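# Remove the cord tied around a flower bunch

## Task

Get the cord off the bunch of flowers without deforming the stems or squashing any of the blooms.

## Robot and tools

Robot: two arms, left_arm and right_arm, each ending in a parallel two-finger gripper. The scene frame has its origin at table-top height, midway between the nominal arm bases. +z is up, +x points out over the table, and left_arm sits on the +y side. Arm names do not match image sides. Calibrated bases: left_arm at (-0.012, +0.304, 0) m with quat_wxyz (+1.000, 0, 0, -0.016); right_arm at (+0.003, -0.290, 0) m with quat_wxyz (+1.000, 0, 0, +0.005). A camera stand is fixed behind the arms.

Frames: each arm's reported hand pose, velocities, Hand target and wrist-camera pose are in that arm's own base frame. Fixed cameras and the table use the scene frame. The gripper's fingers point along its +z axis and open and close along its y axis. end_effector_position is the point between the pads, roughly 1 cm short of the tips. Reported positions can be off by a few centimetres, more at long reach.

Row layout, shared by execute_actions and move: 14 numbers, each in [-1, 1]. The first 7 are left_arm: dx, dy, dz, rx, ry, rz, opening. The next 7 are right_arm in the same order. Always send all 14, even if one arm stays still. dx..rz are offsets, not poses. They are measured along that arm's own base axes from its Hand target as it stood when the action or move began. rx, ry, rz form one rotation vector, and the turn is about the Hand target's position. Scale: 1.0 = 0.6 m or 180 degrees. A translation longer than 1.0 may be shortened along its line. Sending the same offset again moves the arm further. Opening is absolute, not an offset: +1 is fully open (0.094 m) and -1 is closed. A 0 in the opening slot means half open, so to keep a gripper unchanged, resend its current command.

execute_actions(actions, cameras): actions is a list of up to 15 rows, one row per 1/30 s step. A short list repeats its last row until all 15 steps are used. Every row counts from the start pose, not from the row before it. Calls can hold several actions. Images come back only if actions is empty or cameras requests them. cameras takes names, ["all"] or [].

move(target, speed, blend, opening_speed, grip_force, blocking, cameras): target is either one 14-number row or a list of up to 15 rows. Every row is an offset from the same starting Hand targets, not chained. Paths are straight, both arms finish together, and the whole move is capped at 10 s. speed: m/s, 0.002 to 2.9, default 0.25, with turn rate capped at twice that in rad/s; give one value or one per target. blend: corner rounding in m for a list; 0 means stop at each target. opening_speed: rate per second on the -1..+1 scale, at least 0.2. Use it when closing on something that can break or squash. grip_force: newtons per pad, 10 to 50, one value or one per arm. It persists once set. Lower forces close more slowly. blocking=false returns after about 0.5 s while motion continues. Moves ignore obstacles and the other arm, and the gripper can lag behind or overshoot the path, especially when moving fast or with a nearly straight arm. Keep paths away from an arm's own base.

wait(seconds 0 to 10): lets time run while each arm holds its command. stop(): brakes a running move. zoom_image(camera, region=[x0,y0,x1,y1] in pixels, at most 504 by 504): enlarges part of the newest image. Cameras: cam_high, cam_low, cam_left_wrist, cam_right_wrist, each 672x504. finished_scene(scene): ends the scene for good and takes this scene's number. The cord must already be off and must stay that way without help.

Results: each result gives per-arm end_effector_position and end_effector_quat_wxyz, Hand target, Joint positions (the last value is the finger gap in m), joint velocities, torques, grip_measured, Tool commands and motor temperatures. A move adds a "move:" line. done means at rest within 10 mm and 2 degrees. Other endings are off_target, moving, held or fault. limits=paced means the commanded pose was clipped, and limits=held means steps were held back. Neither done nor off_target tells you about contact. Friction can leave a free arm a few cm short. A plain wait does not close that gap, but the next command, even all zeros, pushes for it again. Orientation commands are clipped to within 40 degrees of the current orientation on each step. Sending 0 for all six pose numbers re-commands the current Hand target.

Gripping: grip_measured reads on the command scale, up to about 2.5 mm too wide when empty. Squeeze force climbs by about 1 N per 0.001 below the first-touch reading, then jumps to the force limit at around 20 N. For the soft stems and blooms, set a low grip_force, close slowly, and stop just past contact. To let go, command an opening well above grip_measured.

Avoid: dropping things or letting anything leave the table (that fails), releasing parts while they move, fast impacts, hard pushes on the table or fixtures, and any contact or pinching between the two arms or their wrist-camera cables (cable contact counts as hand contact). A blocked arm keeps pushing until you command it back past the gripper. Any arm stop costs. Motors heat when holding load, stretched or pushing. MOTOR HOT appears at 75 °C, and at 90 °C the arm folds and idles. Joint ranges (rad): waist -2.618 to 3.054, shoulder 0.000 to 3.142, elbow 0.000 to 3.142 (straight at 2.901), wrist pitch and yaw -1.571 to 1.571, wrist roll -2.094 to 2.094. Loose objects may occasionally be nudged by outside pushes.

Each tool is called after "Emit:" in YAML: its name, and indented under it one key for each argument.

## Session

Emit:
execute_actions:
  actions: []

Scene clock: 0.00 s.
left_arm: end_effector_position=(+0.4530, -0.1600, +0.1879) grip_measured=+1.000 end_effector_quat_wxyz=(+0.606, -0.017, +0.763, -0.226) | right_arm: end_effector_position=(+0.3634, +0.0207, +0.1971) grip_measured=+1.000 end_effector_quat_wxyz=(+0.610, +0.135, +0.759, +0.183)
Joint positions: left_arm=[-0.346 1.619 0.726 0.729 -0.011 -0.382 0.094] | right_arm=[-0.003 1.048 0.387 0.47 -0.116 0.445 0.094]
Joint velocities: within noise
Joint torques (N m): no reading
Motor temperatures (°C): left_arm=[30 26 31 30 28 28 27] | right_arm=[27 27 29 27 30 29 29]
Heat: left arm: 31 °C; right arm: 30 °C.
Hand target: left_arm +0.4542, -0.1597, +0.1978; +0.616, -0.016, +0.755, -0.226 | right_arm +0.3647, +0.0213, +0.2071; +0.621, +0.128, +0.751, +0.183
Tool commands: left_gripper/opening=+1.0 right_gripper/opening=+1.0

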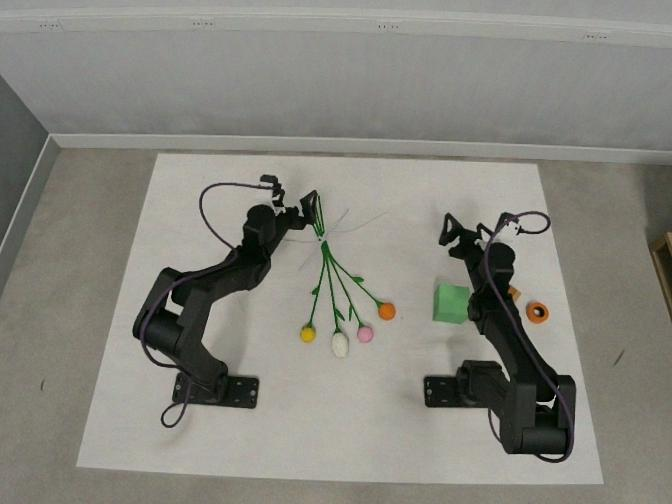

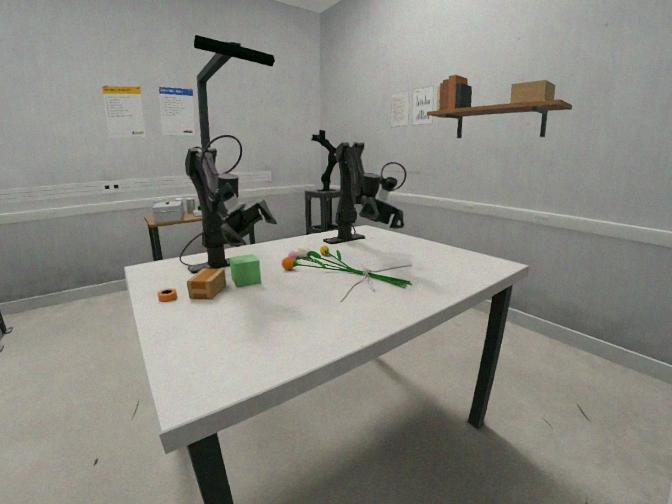

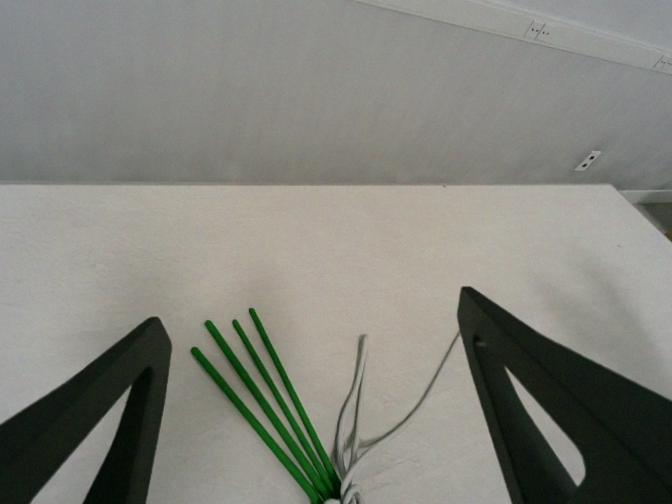

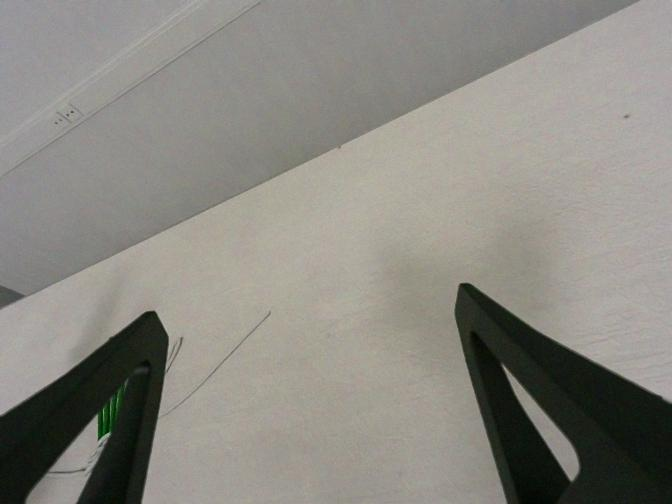

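Emit:
zoom_image:
  camera: "cam_high"
  region: [260, 170, 420, 290]

Emit:
zoom_image:
  camera: "cam_low"
  region: [260, 220, 440, 320]

Emit:
zoom_image:
  camera: "cam_left_wrist"
  region: [200, 300, 500, 504]

Scaled by 3.150 from the camera's 672x504 image, which has a finer 960x720 frame.

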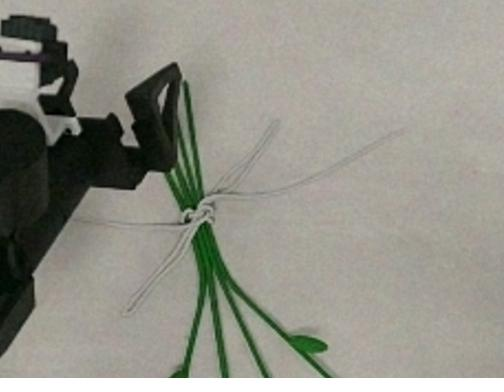

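Scaled by 2.800 from the camera's 672x504 image, which has a finer 960x720 frame.

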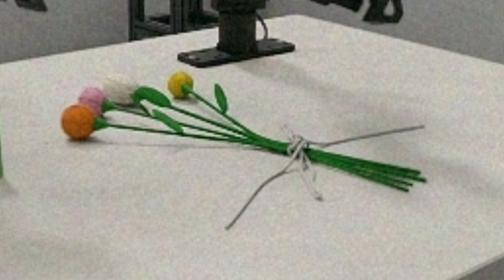

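Scaled by 1.680 from the camera's 672x504 image, which has a finer 960x720 frame.

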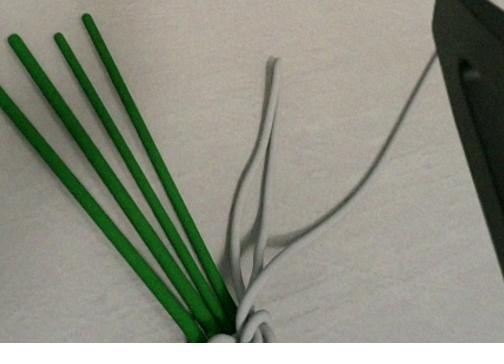

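Emit:
move:
  target: [-0.03,0.083,0.03,-0.1653,0.4577,0.351,1.0,0.214,0.29,-0.012,0.123,0.441,-0.205,1.0]
  speed: 0.25
  cameras: ["all"]

Scene clock: 19.10 s.
left_arm: end_effector_position=(+0.4380, -0.1125, +0.2197) grip_measured=+1.000 end_effector_quat_wxyz=(+0.082, -0.633, +0.761, -0.113) | right_arm: end_effector_position=(+0.4921, +0.1996, +0.2020) grip_measured=+1.000 end_effector_quat_wxyz=(+0.121, +0.514, +0.833, +0.166)
Joint positions: left_arm=[-0.254 2.131 2.379 -1.539 0 -1.641 0.094] | right_arm=[0.383 2.46 2.84 -1.536 -0.003 1.488 0.094]
Joint torques (N m): left_arm=[0.18 -10.15 5.93 0.72 0.03 -0.09] | right_arm=[-0.64 -10.09 9.01 0.62 0.01 0.07]
Heat: left arm: 32 °C; right arm: 31 °C.
Hand target: left_arm +0.4363, -0.1100, +0.2158; -0.001, -0.644, +0.765, +0.000 | right_arm +0.4932, +0.1953, +0.2000; +0.001, +0.530, +0.848, +0.000
Off the commanded pose: left_arm 0.005 m, 16 deg | right_arm 0.005 m, 24 deg.
elbow stopped short (right arm): the move would have taken joint 3 (elbow) straighter than the controller allows.
joint sent to its limit (left arm) — joint 4 (wrist pitch), lower limit. The joint targets are off in orientation, not in position.
move: off_target (left_arm, right_arm)
camera_calibration:
cam_left_wrist: T_world_to_cam=[[0.908253, -0.246076, 0.338412, -0.507452], [-0.406591, -0.710008, 0.574954, -0.00431986], [0.0987927, -0.659799, -0.74492, 0.171983], [0, 0, 0, 1]] pos_world=[0.442148, -0.014465, 0.302325]
cam_right_wrist: T_world_to_cam=[[-0.858918, -0.365314, -0.358896, 0.561235], [-0.511965, 0.629405, 0.584586, 0.02813], [0.012333, 0.685853, -0.727635, 0.121781], [0, 0, 0, 1]] pos_world=[0.494954, 0.103798, 0.273592]

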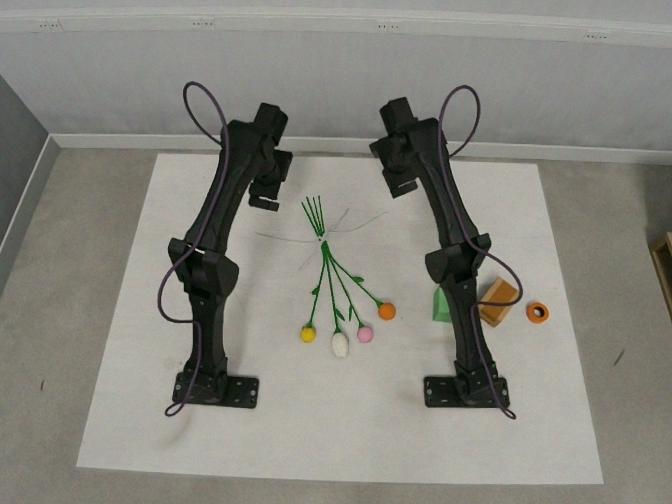

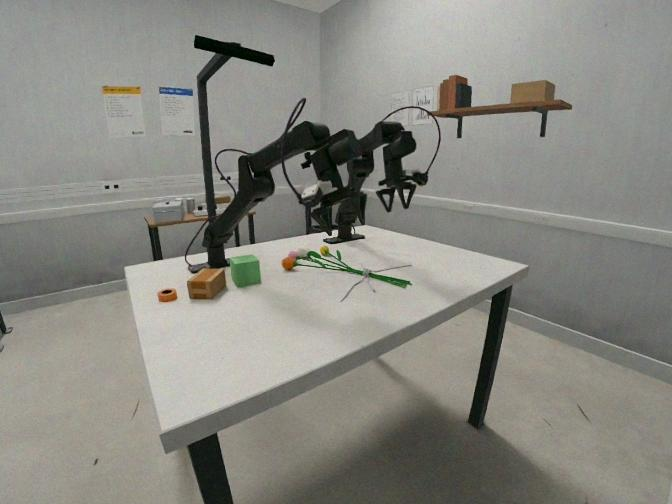

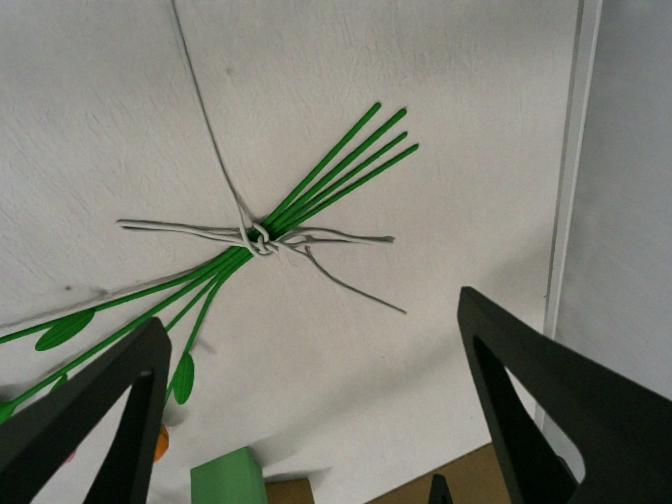

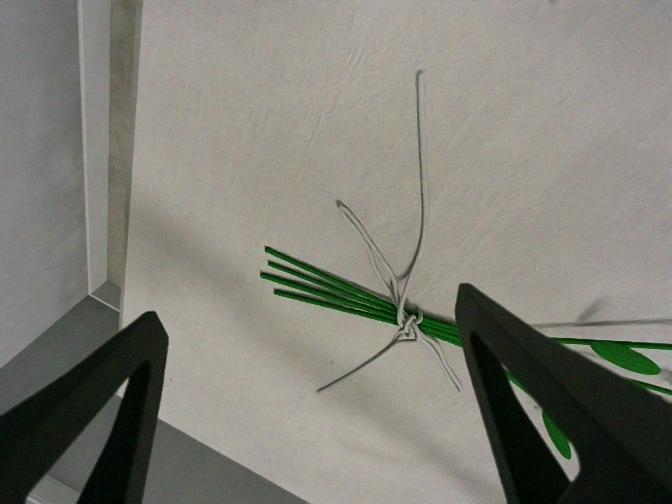

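Emit:
zoom_image:
  camera: "cam_left_wrist"
  region: [90, 180, 430, 330]

Emit:
zoom_image:
  camera: "cam_right_wrist"
  region: [300, 60, 500, 410]

Scaled by 1.482 from the camera's 672x504 image, which has a finer 960x720 frame.

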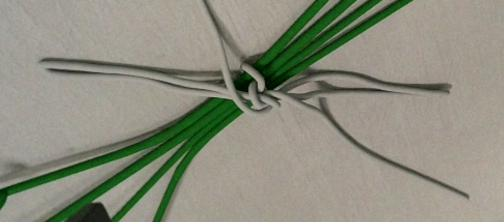

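Scaled by 1.440 from the camera's 672x504 image, which has a finer 960x720 frame.

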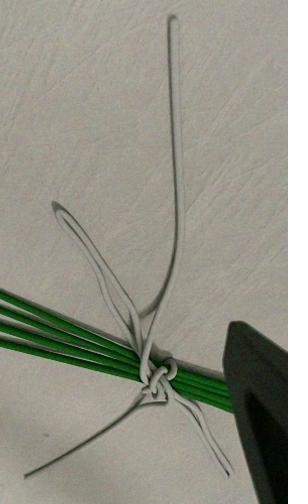

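Emit:
zoom_image:
  camera: "cam_high"
  region: [240, 180, 400, 300]

Scaled by 3.150 from the camera's 672x504 image, which has a finer 960x720 frame.

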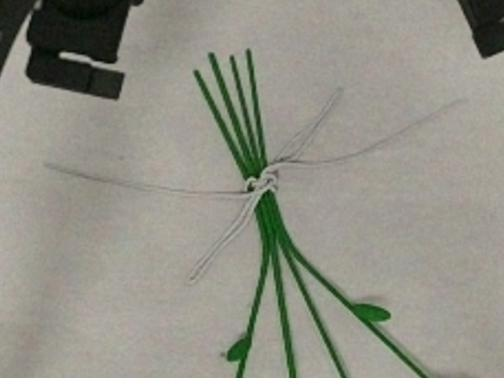

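Emit:
move:
  target: [0.015,0.003,-0.193,0,0,0,1.0,-0.005,0.013,-0.167,0,0,0,1.0]
  speed: 0.2
  cameras: ["all"]

Scene clock: 29.00 s.
left_arm: end_effector_position=(+0.4388, -0.1108, +0.1085) grip_measured=+1.000 end_effector_quat_wxyz=(+0.000, -0.639, +0.769, -0.002) | right_arm: end_effector_position=(+0.4963, +0.2014, +0.1080) grip_measured=+1.000 end_effector_quat_wxyz=(+0.065, +0.528, +0.842, +0.092)
Joint positions: left_arm=[-0.249 2.349 2.318 -1.537 0.003 -1.635 0.094] | right_arm=[0.383 2.637 2.83 -1.539 -0.003 1.502 0.094]
Joint torques (N m): left_arm=[0.9 -11.04 6.53 0.56 0.02 -0.04] | right_arm=[0.85 -11.44 6.43 0.33 0.02 0.09]
Heat: left arm: 32 °C; right arm: 31 °C.
Hand target: left_arm +0.4452, -0.1082, +0.0999; -0.001, -0.644, +0.765, +0.000 | right_arm +0.4902, +0.2031, +0.0998; +0.001, +0.530, +0.848, +0.000
Off the commanded pose: left_arm 0.011 m, 1 deg | right_arm 0.010 m, 13 deg.
joint sent to its limit (right arm) — joint 4 (wrist pitch), lower limit. The joint targets are off in orientation, not in position.
move: off_target (left_arm, right_arm)
camera_calibration:
cam_left_wrist: T_world_to_cam=[[0.962989, -0.26085, 0.067898, -0.466417], [-0.246361, -0.749589, 0.614347, -0.0177818], [-0.109357, -0.608337, -0.786109, 0.191723], [0, 0, 0, 1]] pos_world=[0.46574, -0.0183615, 0.193308]
cam_right_wrist: T_world_to_cam=[[-0.911399, -0.371571, -0.176883, 0.539426], [-0.396137, 0.675707, 0.621687, 0.013337], [-0.11148, 0.636675, -0.763032, 0.127357], [0, 0, 0, 1]] pos_world=[0.511113, 0.110338, 0.184301]

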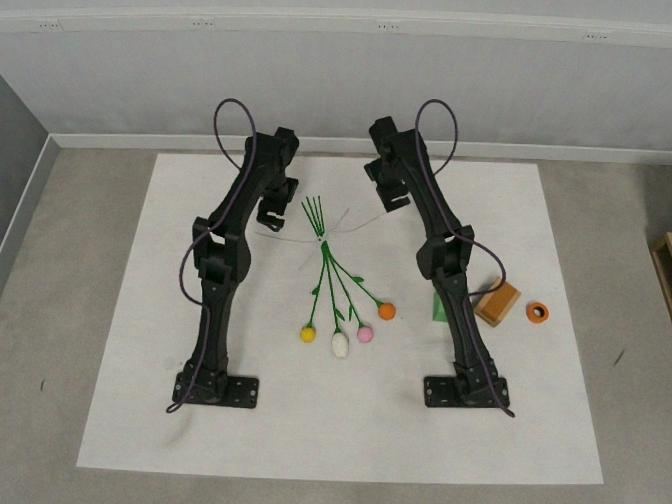

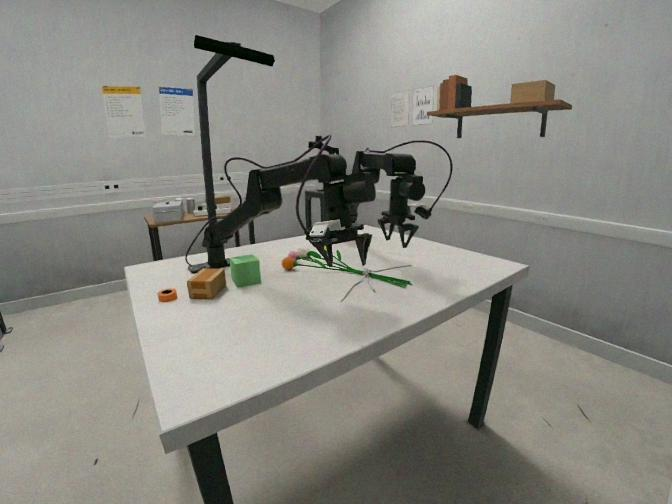

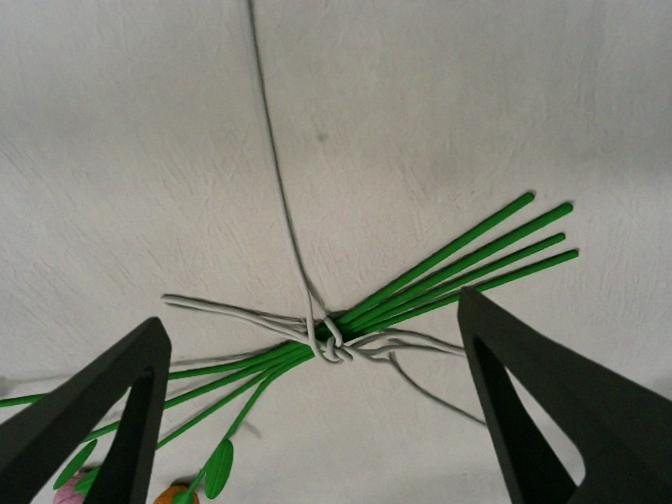

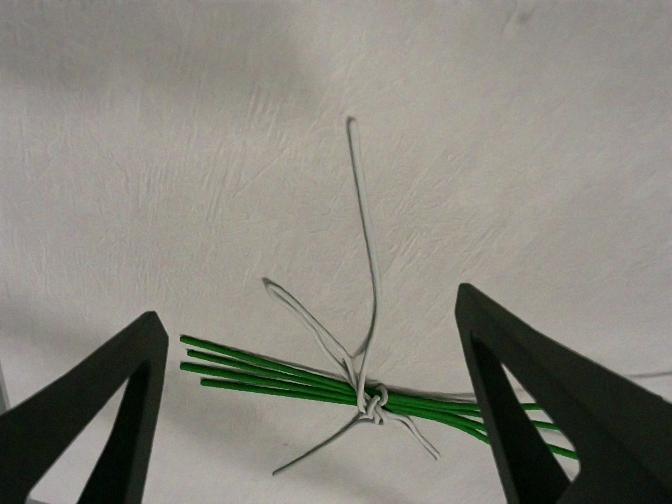

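Emit:
zoom_image:
  camera: "cam_high"
  region: [240, 110, 440, 260]

Emit:
zoom_image:
  camera: "cam_low"
  region: [290, 190, 450, 310]

Scaled by 2.520 from the camera's 672x504 image, which has a finer 960x720 frame.

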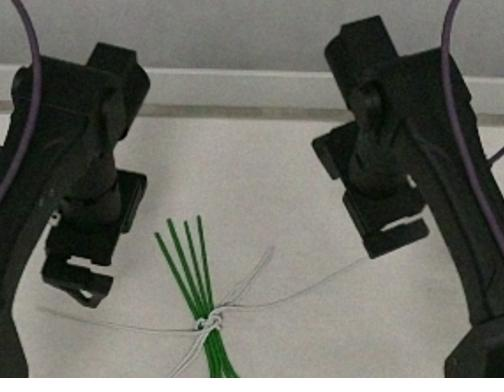

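Scaled by 3.150 from the camera's 672x504 image, which has a finer 960x720 frame.

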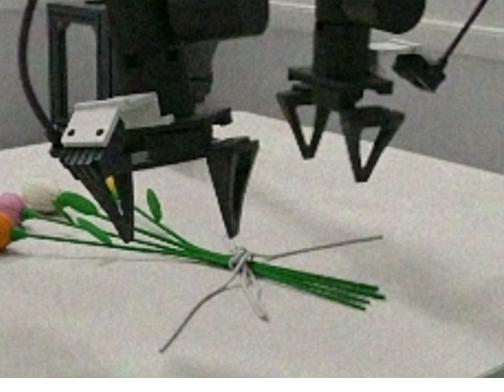

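Emit:
move:
  target: [-0.03,0.002,-0.1,0,0,0,1.0,-0.013,0.035,-0.1,0,0,0,1.0]
  speed: 0.15
  cameras: ["cam_low","cam_left_wrist","cam_right_wrist"]

Scene clock: 39.33 s.
left_arm: end_effector_position=(+0.4218, -0.1068, +0.0203) grip_measured=+1.000 end_effector_quat_wxyz=(-0.019, -0.639, +0.769, +0.023) | right_arm: end_effector_position=(+0.4807, +0.2238, +0.0385) grip_measured=+1.000 end_effector_quat_wxyz=(+0.023, +0.525, +0.850, +0.040)
Joint positions: left_arm=[-0.249 2.327 1.927 -1.23 0.004 -1.635 0.094] | right_arm=[0.432 2.777 2.839 -1.541 -0.006 1.539 0.094]
Joint torques (N m): left_arm=[0.08 -17.65 4.07 0.5 0.03 -0.09] | right_arm=[0.23 -12.04 9.44 0.19 0.04 0.1]
Heat: left arm: 32 °C; right arm: 31 °C.
Hand target: left_arm +0.4273, -0.1070, +0.0400; +0.000, -0.644, +0.765, +0.000 | right_arm +0.4824, +0.2241, +0.0399; +0.001, +0.530, +0.848, +0.000
Off the commanded pose: left_arm 0.020 m, 3 deg | right_arm 0.002 m, 5 deg.
elbow stopped short (right arm): the move would have taken joint 3 (elbow) straighter than the controller allows.
move: off_target (left_arm, right_arm)
camera_calibration:
cam_left_wrist: T_world_to_cam=[[0.965244, -0.261291, 0.00554054, -0.442769], [-0.208789, -0.758197, 0.617692, 0.018426], [-0.157197, -0.597381, -0.7864, 0.144329], [0, 0, 0, 1]] pos_world=[0.453916, -0.0155017, 0.104572]
cam_right_wrist: T_world_to_cam=[[-0.920314, -0.388604, -0.0448257, 0.524283], [-0.326143, 0.698976, 0.636446, -0.00416643], [-0.215993, 0.60035, -0.770017, 0.116909], [0, 0, 0, 1]] pos_world=[0.506397, 0.136464, 0.116175]
Images, in order (width x height): cam_low 672x504, cam_left_wrist 672x504, cam_right_wrist 672x504.

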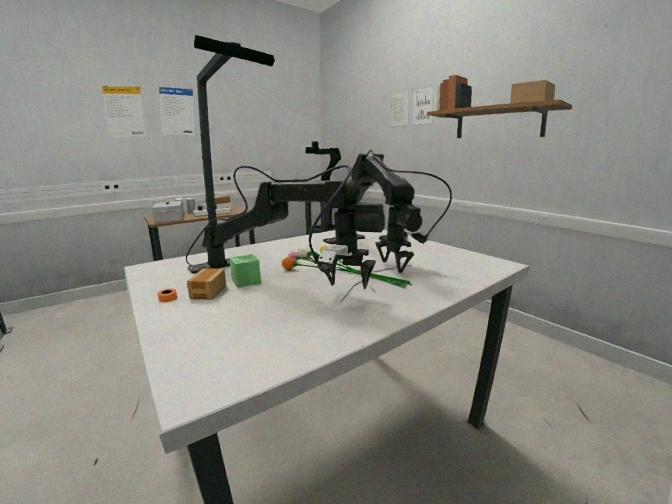

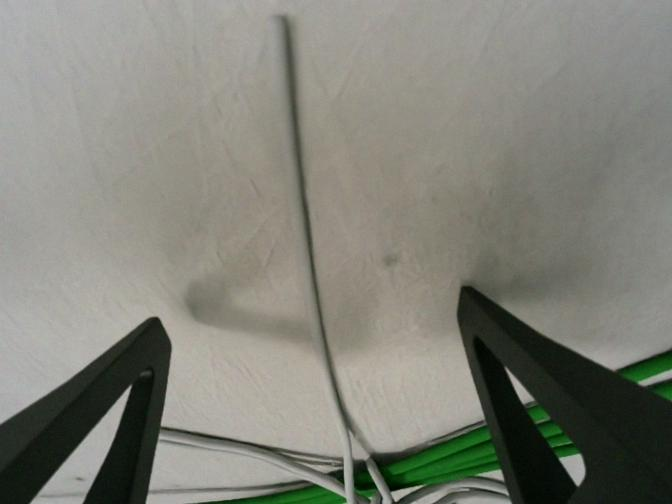

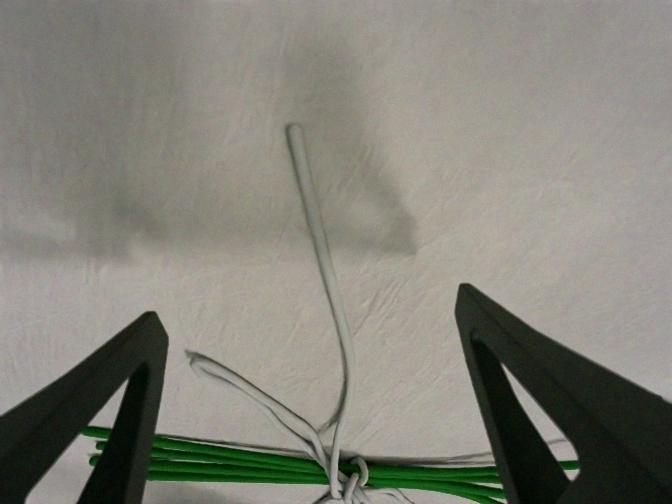

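Emit:
move:
  target: [0,0,-0.013,0,0,0,1.0,0,0,-0.035,0,0,0,1.0]
  speed: 0.06
  cameras: ["cam_low","cam_left_wrist","cam_right_wrist"]

Scene clock: 44.23 s.
left_arm: end_effector_position=(+0.4225, -0.1070, +0.0191) grip_measured=+1.000 end_effector_quat_wxyz=(-0.016, -0.639, +0.769, +0.019) | right_arm: end_effector_position=(+0.4780, +0.2225, +0.0212) grip_measured=+1.000 end_effector_quat_wxyz=(+0.014, +0.525, +0.850, +0.026)
Joint positions: left_arm=[-0.249 2.321 1.912 -1.212 0.004 -1.635 0.094] | right_arm=[0.432 2.811 2.839 -1.541 -0.006 1.539 0.094]
Joint torques (N m): left_arm=[0.05 -16.57 3.63 0.59 0.05 -0.1] | right_arm=[0.14 -11.58 9.46 0.28 0.03 0.11]
Heat: left arm: 32 °C; right arm: 31 °C.
Hand target: left_arm +0.4273, -0.1070, +0.0322; +0.000, -0.644, +0.765, +0.000 | right_arm +0.4824, +0.2241, +0.0188; +0.001, +0.530, +0.848, +0.000
Off the commanded pose: left_arm 0.014 m, 3 deg | right_arm 0.005 m, 3 deg.
elbow stopped short (right arm): the move would have taken joint 3 (elbow) straighter than the controller allows.
move: off_target (left_arm, right_arm)
camera_calibration:
cam_left_wrist: T_world_to_cam=[[0.965138, -0.26132, 0.0148647, -0.443652], [-0.214411, -0.756759, 0.617531, 0.0217536], [-0.150124, -0.599189, -0.786406, 0.140153], [0, 0, 0, 1]] pos_world=[0.45389, -0.0154951, 0.103378]
cam_right_wrist: T_world_to_cam=[[-0.921152, -0.389049, -0.0109467, 0.520289], [-0.306582, 0.707995, 0.6362, -0.00453158], [-0.239763, 0.589393, -0.771447, 0.117544], [0, 0, 0, 1]] pos_world=[0.506059, 0.136347, 0.0992573]
Images, in order (width x height): cam_low 672x504, cam_left_wrist 672x504, cam_right_wrist 672x504.

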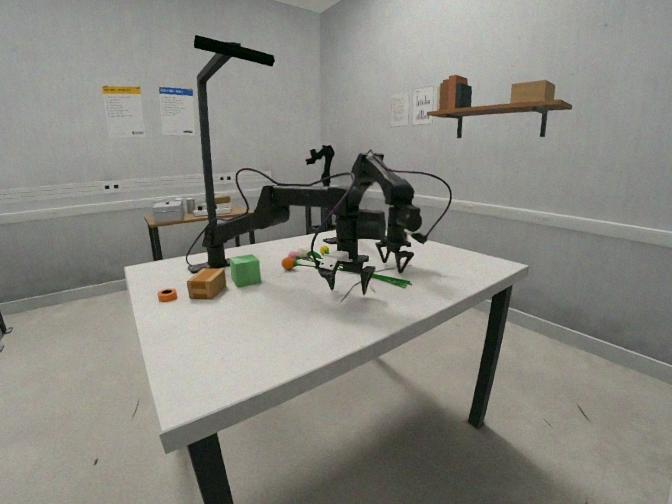

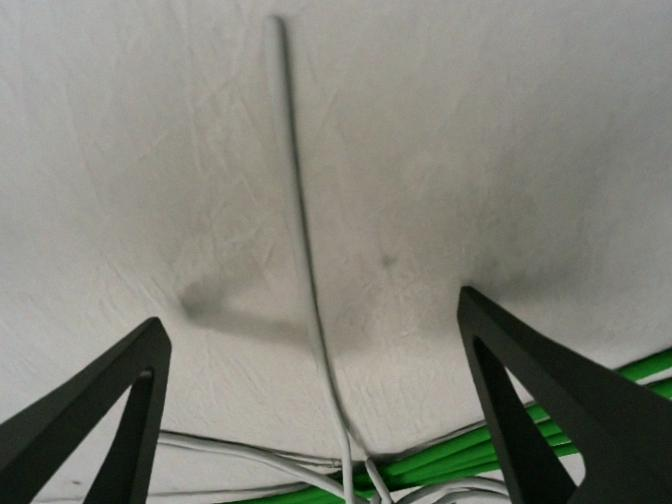

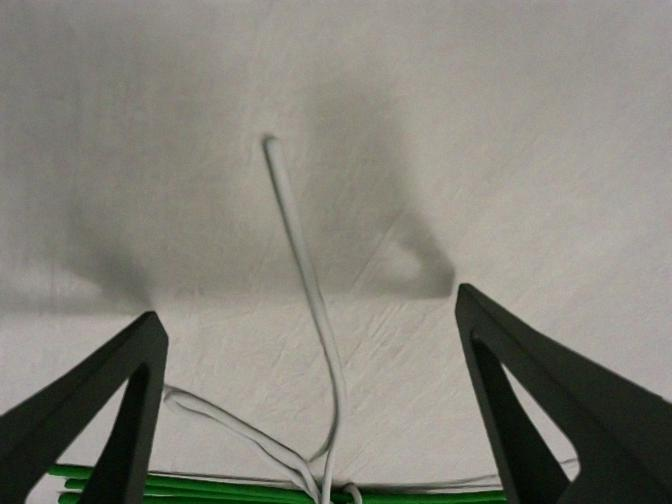

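Emit:
move:
  target: [0,0,-0.022,0,0,0,1.0,0,0,-0.005,0,0,0,1.0]
  speed: 0.05
  cameras: ["cam_left_wrist","cam_right_wrist"]

Scene clock: 46.77 s.
left_arm: end_effector_position=(+0.4224, -0.1069, +0.0178) grip_measured=+1.000 end_effector_quat_wxyz=(-0.013, -0.639, +0.769, +0.014) | right_arm: end_effector_position=(+0.4775, +0.2223, +0.0187) grip_measured=+1.000 end_effector_quat_wxyz=(+0.012, +0.525, +0.850, +0.024)
Joint positions: left_arm=[-0.249 2.307 1.883 -1.184 0.004 -1.635 0.094] | right_arm=[0.432 2.815 2.839 -1.541 -0.006 1.539 0.094]
Joint torques (N m): left_arm=[-0.01 -14.38 3.17 0.82 0.02 -0.1] | right_arm=[0.14 -11.52 9.42 0.29 0.03 0.11]
Heat: left arm: 32 °C; right arm: 31 °C.
Hand target: left_arm +0.4273, -0.1070, +0.0191; +0.000, -0.644, +0.765, +0.000 | right_arm +0.4824, +0.2241, +0.0159; +0.001, +0.530, +0.848, +0.000
Off the commanded pose: left_arm 0.005 m, 2 deg | right_arm 0.006 m, 3 deg.
elbow stopped short (right arm): the move would have taken joint 3 (elbow) straighter than the controller allows.
move: off_target (right_arm)
camera_calibration:
cam_left_wrist: T_world_to_cam=[[0.964866, -0.261253, 0.027926, -0.443574], [-0.222232, -0.754782, 0.617185, 0.0260028], [-0.140163, -0.601707, -0.786322, 0.134738], [0, 0, 0, 1]] pos_world=[0.452653, -0.0151859, 0.102286]
cam_right_wrist: T_world_to_cam=[[-0.921204, -0.389034, -0.00595761, 0.519706], [-0.303671, 0.70933, 0.636109, -0.00467977], [-0.243242, 0.587795, -0.771576, 0.117658], [0, 0, 0, 1]] pos_world=[0.505953, 0.136344, 0.0968549]
Images, in order (width x height): cam_left_wrist 672x504, cam_right_wrist 672x504.

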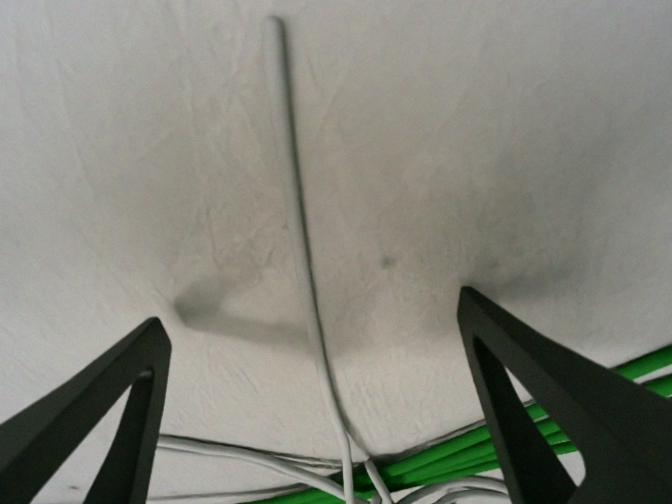

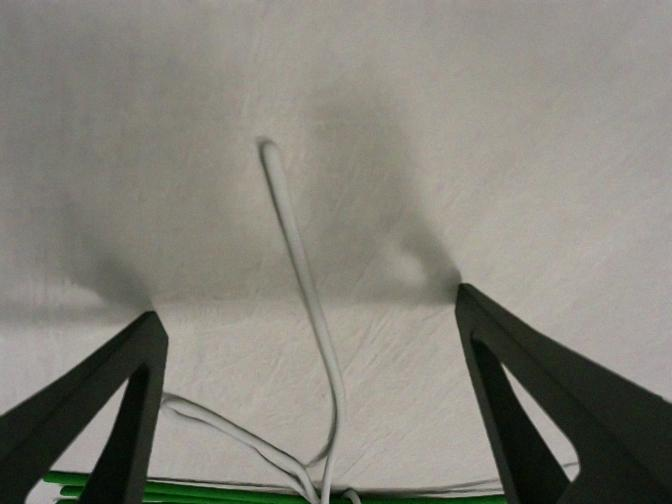

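Emit:
move:
  target: [0,0,-0.02,0,0,0,1.0,0,0,-0.003,0,0,0,1.0]
  speed: 0.05
  cameras: ["cam_left_wrist","cam_right_wrist"]

Scene clock: 49.00 s.
left_arm: end_effector_position=(+0.4219, -0.1068, +0.0167) grip_measured=+1.000 end_effector_quat_wxyz=(-0.010, -0.639, +0.769, +0.010) | right_arm: end_effector_position=(+0.4775, +0.2223, +0.0187) grip_measured=+1.000 end_effector_quat_wxyz=(+0.012, +0.525, +0.850, +0.024)
Joint positions: left_arm=[-0.249 2.295 1.858 -1.161 0.004 -1.635 0.094] | right_arm=[0.432 2.815 2.839 -1.541 -0.006 1.539 0.094]
Joint torques (N m): left_arm=[0.09 -12.6 2.84 0.98 0.02 -0.09] | right_arm=[0.14 -11.26 9.44 0.31 0.04 0.1]
Heat: left arm: 32 °C; right arm: 31 °C.
Hand target: left_arm +0.4273, -0.1070, +0.0071; +0.000, -0.644, +0.765, +0.000 | right_arm +0.4824, +0.2241, +0.0141; +0.001, +0.530, +0.848, +0.000
Off the commanded pose: left_arm 0.011 m, 2 deg | right_arm 0.007 m, 3 deg.
elbow stopped short (right arm): the move would have taken joint 3 (elbow) straighter than the controller allows.
move: off_target (left_arm, right_arm)
camera_calibration:
cam_left_wrist: T_world_to_cam=[[0.964562, -0.261114, 0.0379561, -0.443057], [-0.228189, -0.753268, 0.616861, 0.0293586], [-0.13248, -0.603661, -0.786156, 0.130362], [0, 0, 0, 1]] pos_world=[0.451325, -0.0148787, 0.101192]
cam_right_wrist: T_world_to_cam=[[-0.921204, -0.389034, -0.00595761, 0.519706], [-0.303671, 0.70933, 0.636109, -0.00467977], [-0.243242, 0.587795, -0.771576, 0.117658], [0, 0, 0, 1]] pos_world=[0.505953, 0.136344, 0.0968549]
Images, in order (width x height): cam_left_wrist 672x504, cam_right_wrist 672x504.

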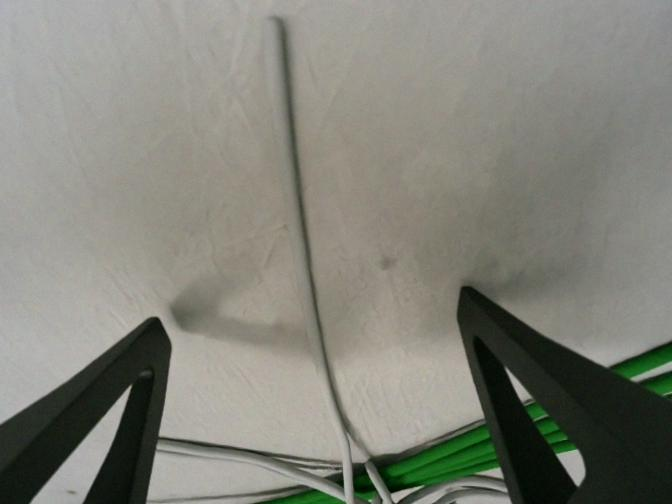

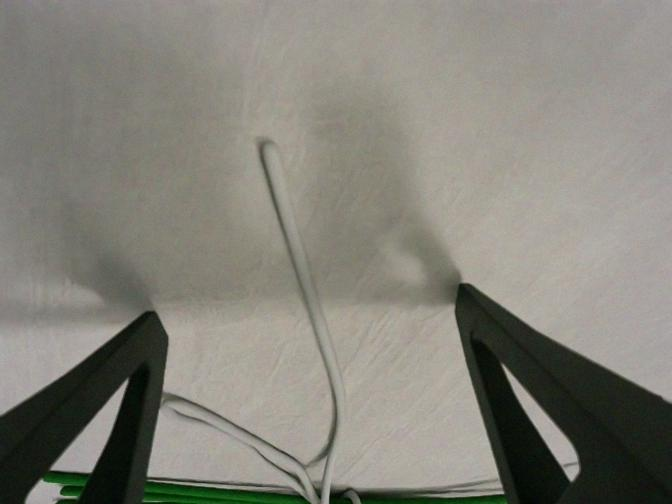

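Emit:
move:
  target: [0,0,-0.02,0,0,0,1.0,0,0,0,0,0,0,1.0]
  speed: 0.05
  cameras: ["cam_left_wrist"]

Emit:
zoom_image:
  camera: "cam_left_wrist"
  region: [100, 220, 500, 420]

Scene clock: 52.77 s.
left_arm: end_effector_position=(+0.4221, -0.1069, +0.0155) grip_measured=+1.000 end_effector_quat_wxyz=(-0.006, -0.639, +0.769, +0.004) | right_arm: end_effector_position=(+0.4775, +0.2223, +0.0187) grip_measured=+1.000 end_effector_quat_wxyz=(+0.012, +0.525, +0.850, +0.024)
Joint positions: left_arm=[-0.249 2.282 1.833 -1.135 0.004 -1.635 0.094] | right_arm=[0.432 2.815 2.839 -1.541 -0.006 1.539 0.094]
Joint torques (N m): left_arm=[0.13 -10.88 2.45 1.17 0 -0.06] | right_arm=[0.17 -11.28 9.43 0.31 0.04 0.1]
Heat: left arm: 32 °C; right arm: 31 °C.
Hand target: left_arm +0.4273, -0.1070, -0.0049; +0.000, -0.644, +0.765, +0.000 | right_arm +0.4824, +0.2241, +0.0141; +0.001, +0.530, +0.848, +0.000
Off the commanded pose: left_arm 0.021 m, 1 deg | right_arm 0.007 m, 3 deg.
elbow stopped short (right arm): the move would have taken joint 3 (elbow) straighter than the controller allows.
move: off_target (left_arm, right_arm)
camera_calibration:
cam_left_wrist: T_world_to_cam=[[0.963996, -0.260976, 0.0510146, -0.443204], [-0.236011, -0.751306, 0.61631, 0.0336073], [-0.122515, -0.606161, -0.785849, 0.124962], [0, 0, 0, 1]] pos_world=[0.450488, -0.0146695, 0.100098]
Images, in order (width x height): cam_left_wrist 672x504.

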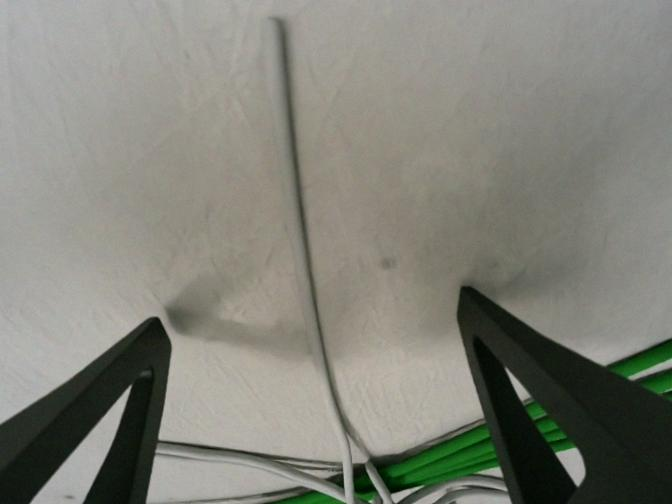

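Scaled by 1.260 from the camera's 672x504 image, which has a finer 960x720 frame.

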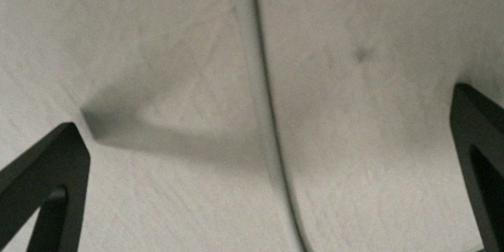

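Emit:
execute_actions:
  actions: []
  cameras: ["cam_low","cam_high"]

Emit:
zoom_image:
  camera: "cam_low"
  region: [300, 220, 430, 310]

Emit:
zoom_image:
  camera: "cam_high"
  region: [240, 150, 440, 300]

Scene clock: 54.53 s.
left_arm: end_effector_position=(+0.4221, -0.1069, +0.0155) grip_measured=+1.000 end_effector_quat_wxyz=(-0.006, -0.639, +0.769, +0.004) | right_arm: end_effector_position=(+0.4775, +0.2223, +0.0187) grip_measured=+1.000 end_effector_quat_wxyz=(+0.012, +0.525, +0.850, +0.024)
Joint positions: left_arm=[-0.249 2.282 1.833 -1.135 0.004 -1.635 0.094] | right_arm=[0.432 2.815 2.839 -1.541 -0.006 1.539 0.094]
Joint velocities: within noise
Joint torques (N m): left_arm=[0.17 -10.93 2.43 1.18 0.05 -0.05] | right_arm=[0.17 -11.26 9.43 0.31 0.03 0.11]
Motor temperatures (°C): left_arm=[30 30 32 31 28 28 27] | right_arm=[27 31 31 28 30 29 29]
Heat: left arm: 32 °C; right arm: 31 °C.
Hand target: left_arm +0.4273, -0.1070, -0.0049; +0.000, -0.644, +0.765, +0.000 | right_arm +0.4824, +0.2241, +0.0141; +0.001, +0.530, +0.848, +0.000
Tool commands: left_gripper/opening=+1.0 right_gripper/opening=+1.0
Off the commanded pose: left_arm 0.021 m, 1 deg | right_arm 0.007 m, 3 deg.
Images, in order (width x height): cam_high 672x504, cam_low 672x504.

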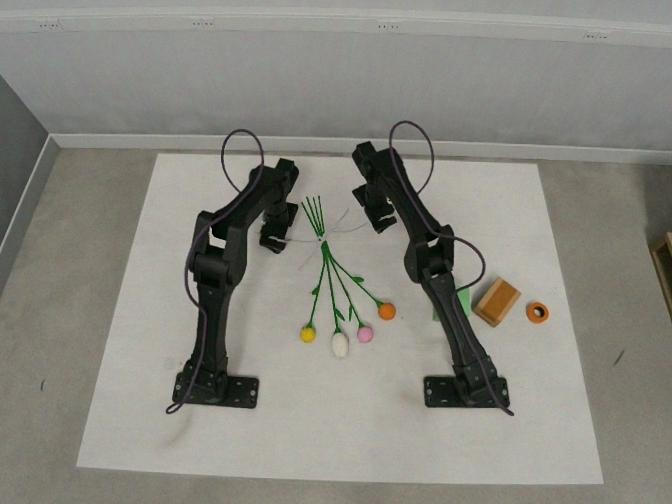

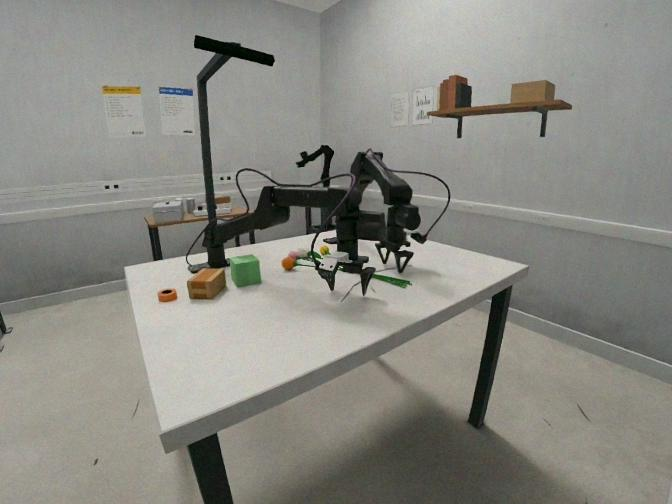

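Scaled by 3.877 from the camera's 672x504 image, which has a finer 960x720 frame.

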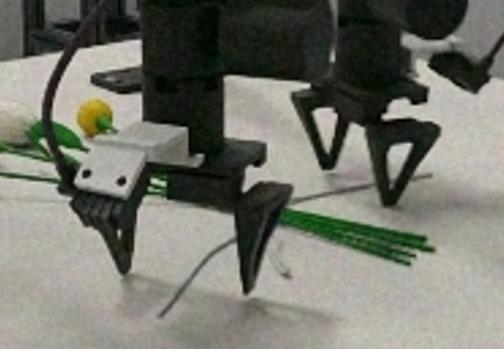

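Scaled by 2.520 from the camera's 672x504 image, which has a finer 960x720 frame.

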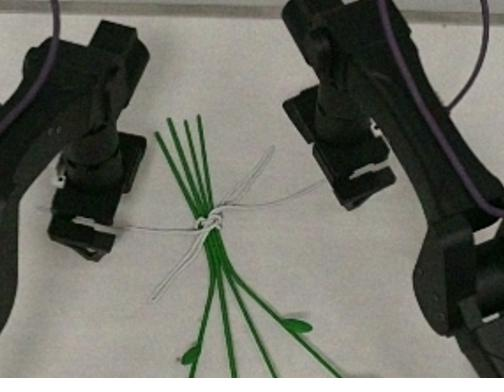

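Emit:
move:
  target: [0,0,0.012,0,-0.028,0,1.0,0,0,0,0,0,0,1.0]
  speed: 0.05
  cameras: ["cam_left_wrist"]

Scene clock: 57.03 s.
left_arm: end_effector_position=(+0.4214, -0.1067, +0.0156) grip_measured=+1.000 end_effector_quat_wxyz=(+0.015, -0.641, +0.767, -0.024) | right_arm: end_effector_position=(+0.4775, +0.2223, +0.0187) grip_measured=+1.000 end_effector_quat_wxyz=(+0.012, +0.525, +0.850, +0.024)
Joint positions: left_arm=[-0.249 2.208 1.708 -1.014 0.004 -1.64 0.094] | right_arm=[0.432 2.815 2.839 -1.541 -0.006 1.539 0.094]
Joint torques (N m): left_arm=[-0.68 -11.47 2.54 1.3 -0.22 -0.11] | right_arm=[0.16 -11.26 9.44 0.31 0.04 0.1]
Heat: left arm: 32 °C; right arm: 31 °C.
Hand target: left_arm +0.4273, -0.1070, +0.0022; +0.033, -0.643, +0.765, -0.028 | right_arm +0.4824, +0.2241, +0.0141; +0.001, +0.530, +0.848, +0.000
Off the commanded pose: left_arm 0.015 m, 2 deg | right_arm 0.007 m, 3 deg.
elbow stopped short (right arm): the move would have taken joint 3 (elbow) straighter than the controller allows.
move: off_target (left_arm, right_arm)
camera_calibration:
cam_left_wrist: T_world_to_cam=[[0.959338, -0.255096, 0.120813, -0.441048], [-0.274318, -0.741817, 0.61193, 0.0507979], [-0.0664793, -0.620189, -0.781631, 0.099826], [0, 0, 0, 1]] pos_world=[0.443686, -0.0129158, 0.100227]
Images, in order (width x height): cam_left_wrist 672x504.

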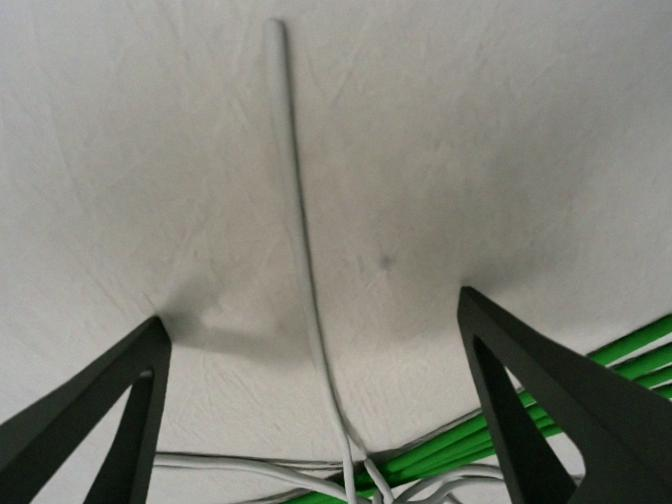

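Emit:
move:
  target: [0,0,0,0,0,0,-1.0,0,0,0,0,0,0,-1.0]
  speed: 0.05
  opening_speed: 0.8
  cameras: ["cam_high","cam_left_wrist","cam_right_wrist"]

Scene clock: 61.13 s.
left_arm: end_effector_position=(+0.4137, -0.1054, +0.0142) grip_measured=-0.942 end_effector_quat_wxyz=(+0.007, -0.641, +0.768, -0.013) | right_arm: end_effector_position=(+0.4778, +0.2227, +0.0193) grip_measured=-0.993 end_effector_quat_wxyz=(+0.012, +0.525, +0.850, +0.025)
Joint positions: left_arm=[-0.25 2.206 1.699 -1.035 0.004 -1.641 0.003] | right_arm=[0.432 2.815 2.841 -1.541 -0.007 1.539 0]
Joint torques (N m): left_arm=[-0.72 -11.4 3.11 1.47 -0.21 -0.12] | right_arm=[0.16 -11.29 9.2 0.32 0.05 0.1]
Heat: left arm: 32 °C; right arm: 31 °C.
Hand target: left_arm +0.4272, -0.1070, +0.0022; +0.033, -0.643, +0.765, -0.028 | right_arm +0.4823, +0.2241, +0.0140; +0.001, +0.530, +0.848, +0.000
Off the commanded pose: left_arm 0.018 m, 4 deg | right_arm 0.007 m, 3 deg.
elbow stopped short (right arm): the move would have taken joint 3 (elbow) straighter than the controller allows.
move: off_target (left_arm, right_arm)
camera_calibration:
cam_left_wrist: T_world_to_cam=[[0.962197, -0.255832, 0.0934219, -0.433936], [-0.257948, -0.745918, 0.61406, 0.0432916], [-0.0874111, -0.614944, -0.783711, 0.108282], [0, 0, 0, 1]] pos_world=[0.438164, -0.0121354, 0.0988173]
cam_right_wrist: T_world_to_cam=[[-0.921139, -0.389148, -0.00816545, 0.520078], [-0.304666, 0.707791, 0.637347, -0.00445987], [-0.242243, 0.589573, -0.770534, 0.117029], [0, 0, 0, 1]] pos_world=[0.506055, 0.136547, 0.0972637]
Images, in order (width x height): cam_high 672x504, cam_left_wrist 672x504, cam_right_wrist 672x504.

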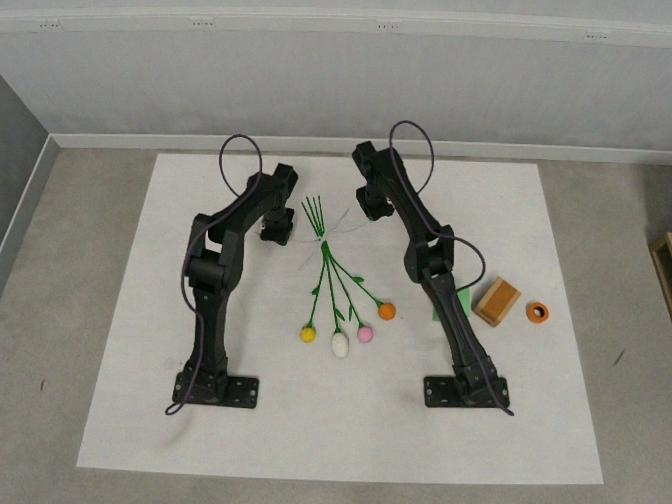

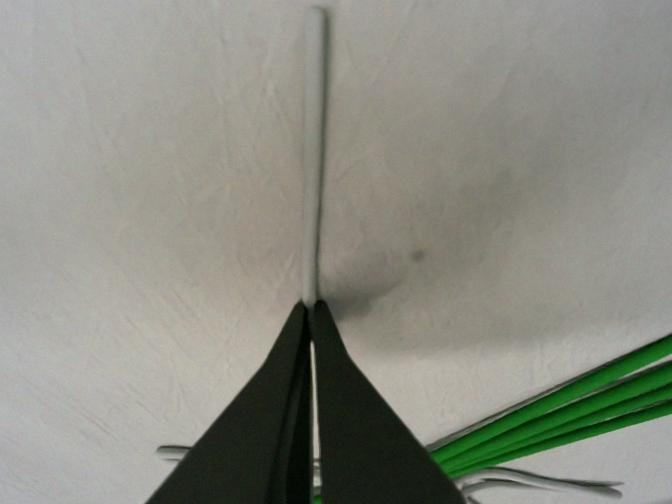

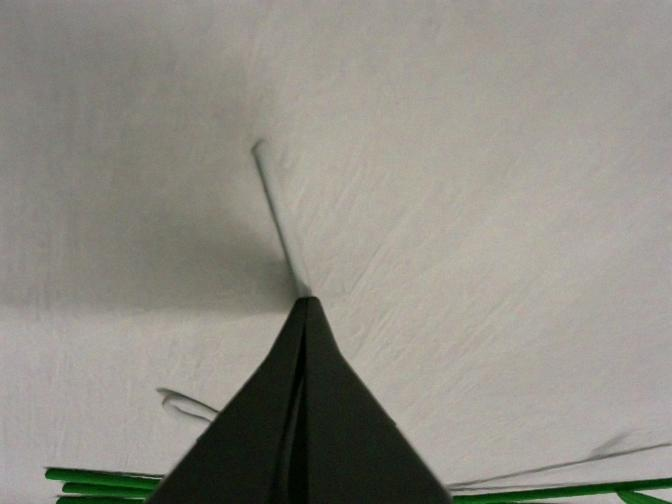

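Emit:
move:
  target: [0,0,0,0,0,0,-1.0,-0.009,-0.003,-0.008,0,0,0,0.2]
  speed: 0.05
  cameras: ["cam_right_wrist"]

Scene clock: 66.83 s.
left_arm: end_effector_position=(+0.4137, -0.1054, +0.0142) grip_measured=-0.942 end_effector_quat_wxyz=(+0.007, -0.641, +0.768, -0.013) | right_arm: end_effector_position=(+0.4772, +0.2225, +0.0160) grip_measured=+0.198 end_effector_quat_wxyz=(+0.010, +0.525, +0.850, +0.022)
Joint positions: left_arm=[-0.25 2.206 1.699 -1.035 0.004 -1.641 0.003] | right_arm=[0.432 2.822 2.841 -1.541 -0.007 1.539 0.056]
Joint torques (N m): left_arm=[-0.64 -11.3 3.07 1.45 -0.18 -0.12] | right_arm=[0.27 -11.11 9.2 0.12 0.05 0.11]
Heat: left arm: 32 °C; right arm: 32 °C.
Hand target: left_arm +0.4272, -0.1070, +0.0022; +0.033, -0.643, +0.765, -0.028 | right_arm +0.4769, +0.2223, +0.0093; +0.001, +0.530, +0.848, +0.000
Off the commanded pose: left_arm 0.018 m, 4 deg | right_arm 0.007 m, 3 deg.
elbow stopped short (right arm): the move would have taken joint 3 (elbow) straighter than the controller allows.
move: off_target (left_arm, right_arm)
camera_calibration:
cam_right_wrist: T_world_to_cam=[[-0.921173, -0.389149, -0.00174747, 0.519326], [-0.300943, 0.709515, 0.637198, -0.00448272], [-0.246725, 0.587496, -0.770698, 0.117162], [0, 0, 0, 1]] pos_world=[0.505947, 0.136444, 0.0940605]
Images, in order (width x height): cam_right_wrist 672x504.

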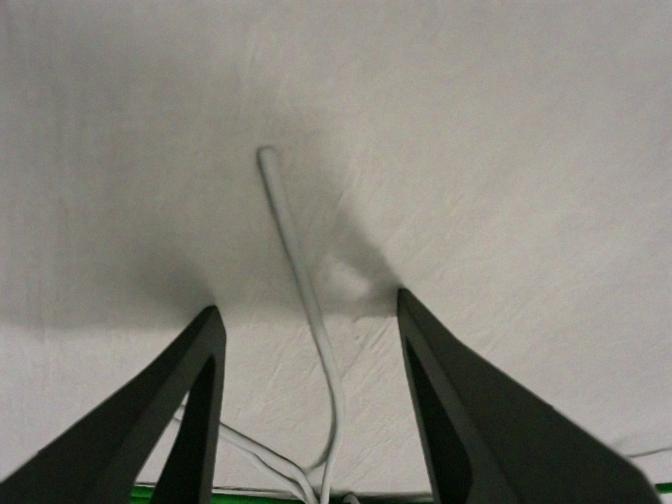

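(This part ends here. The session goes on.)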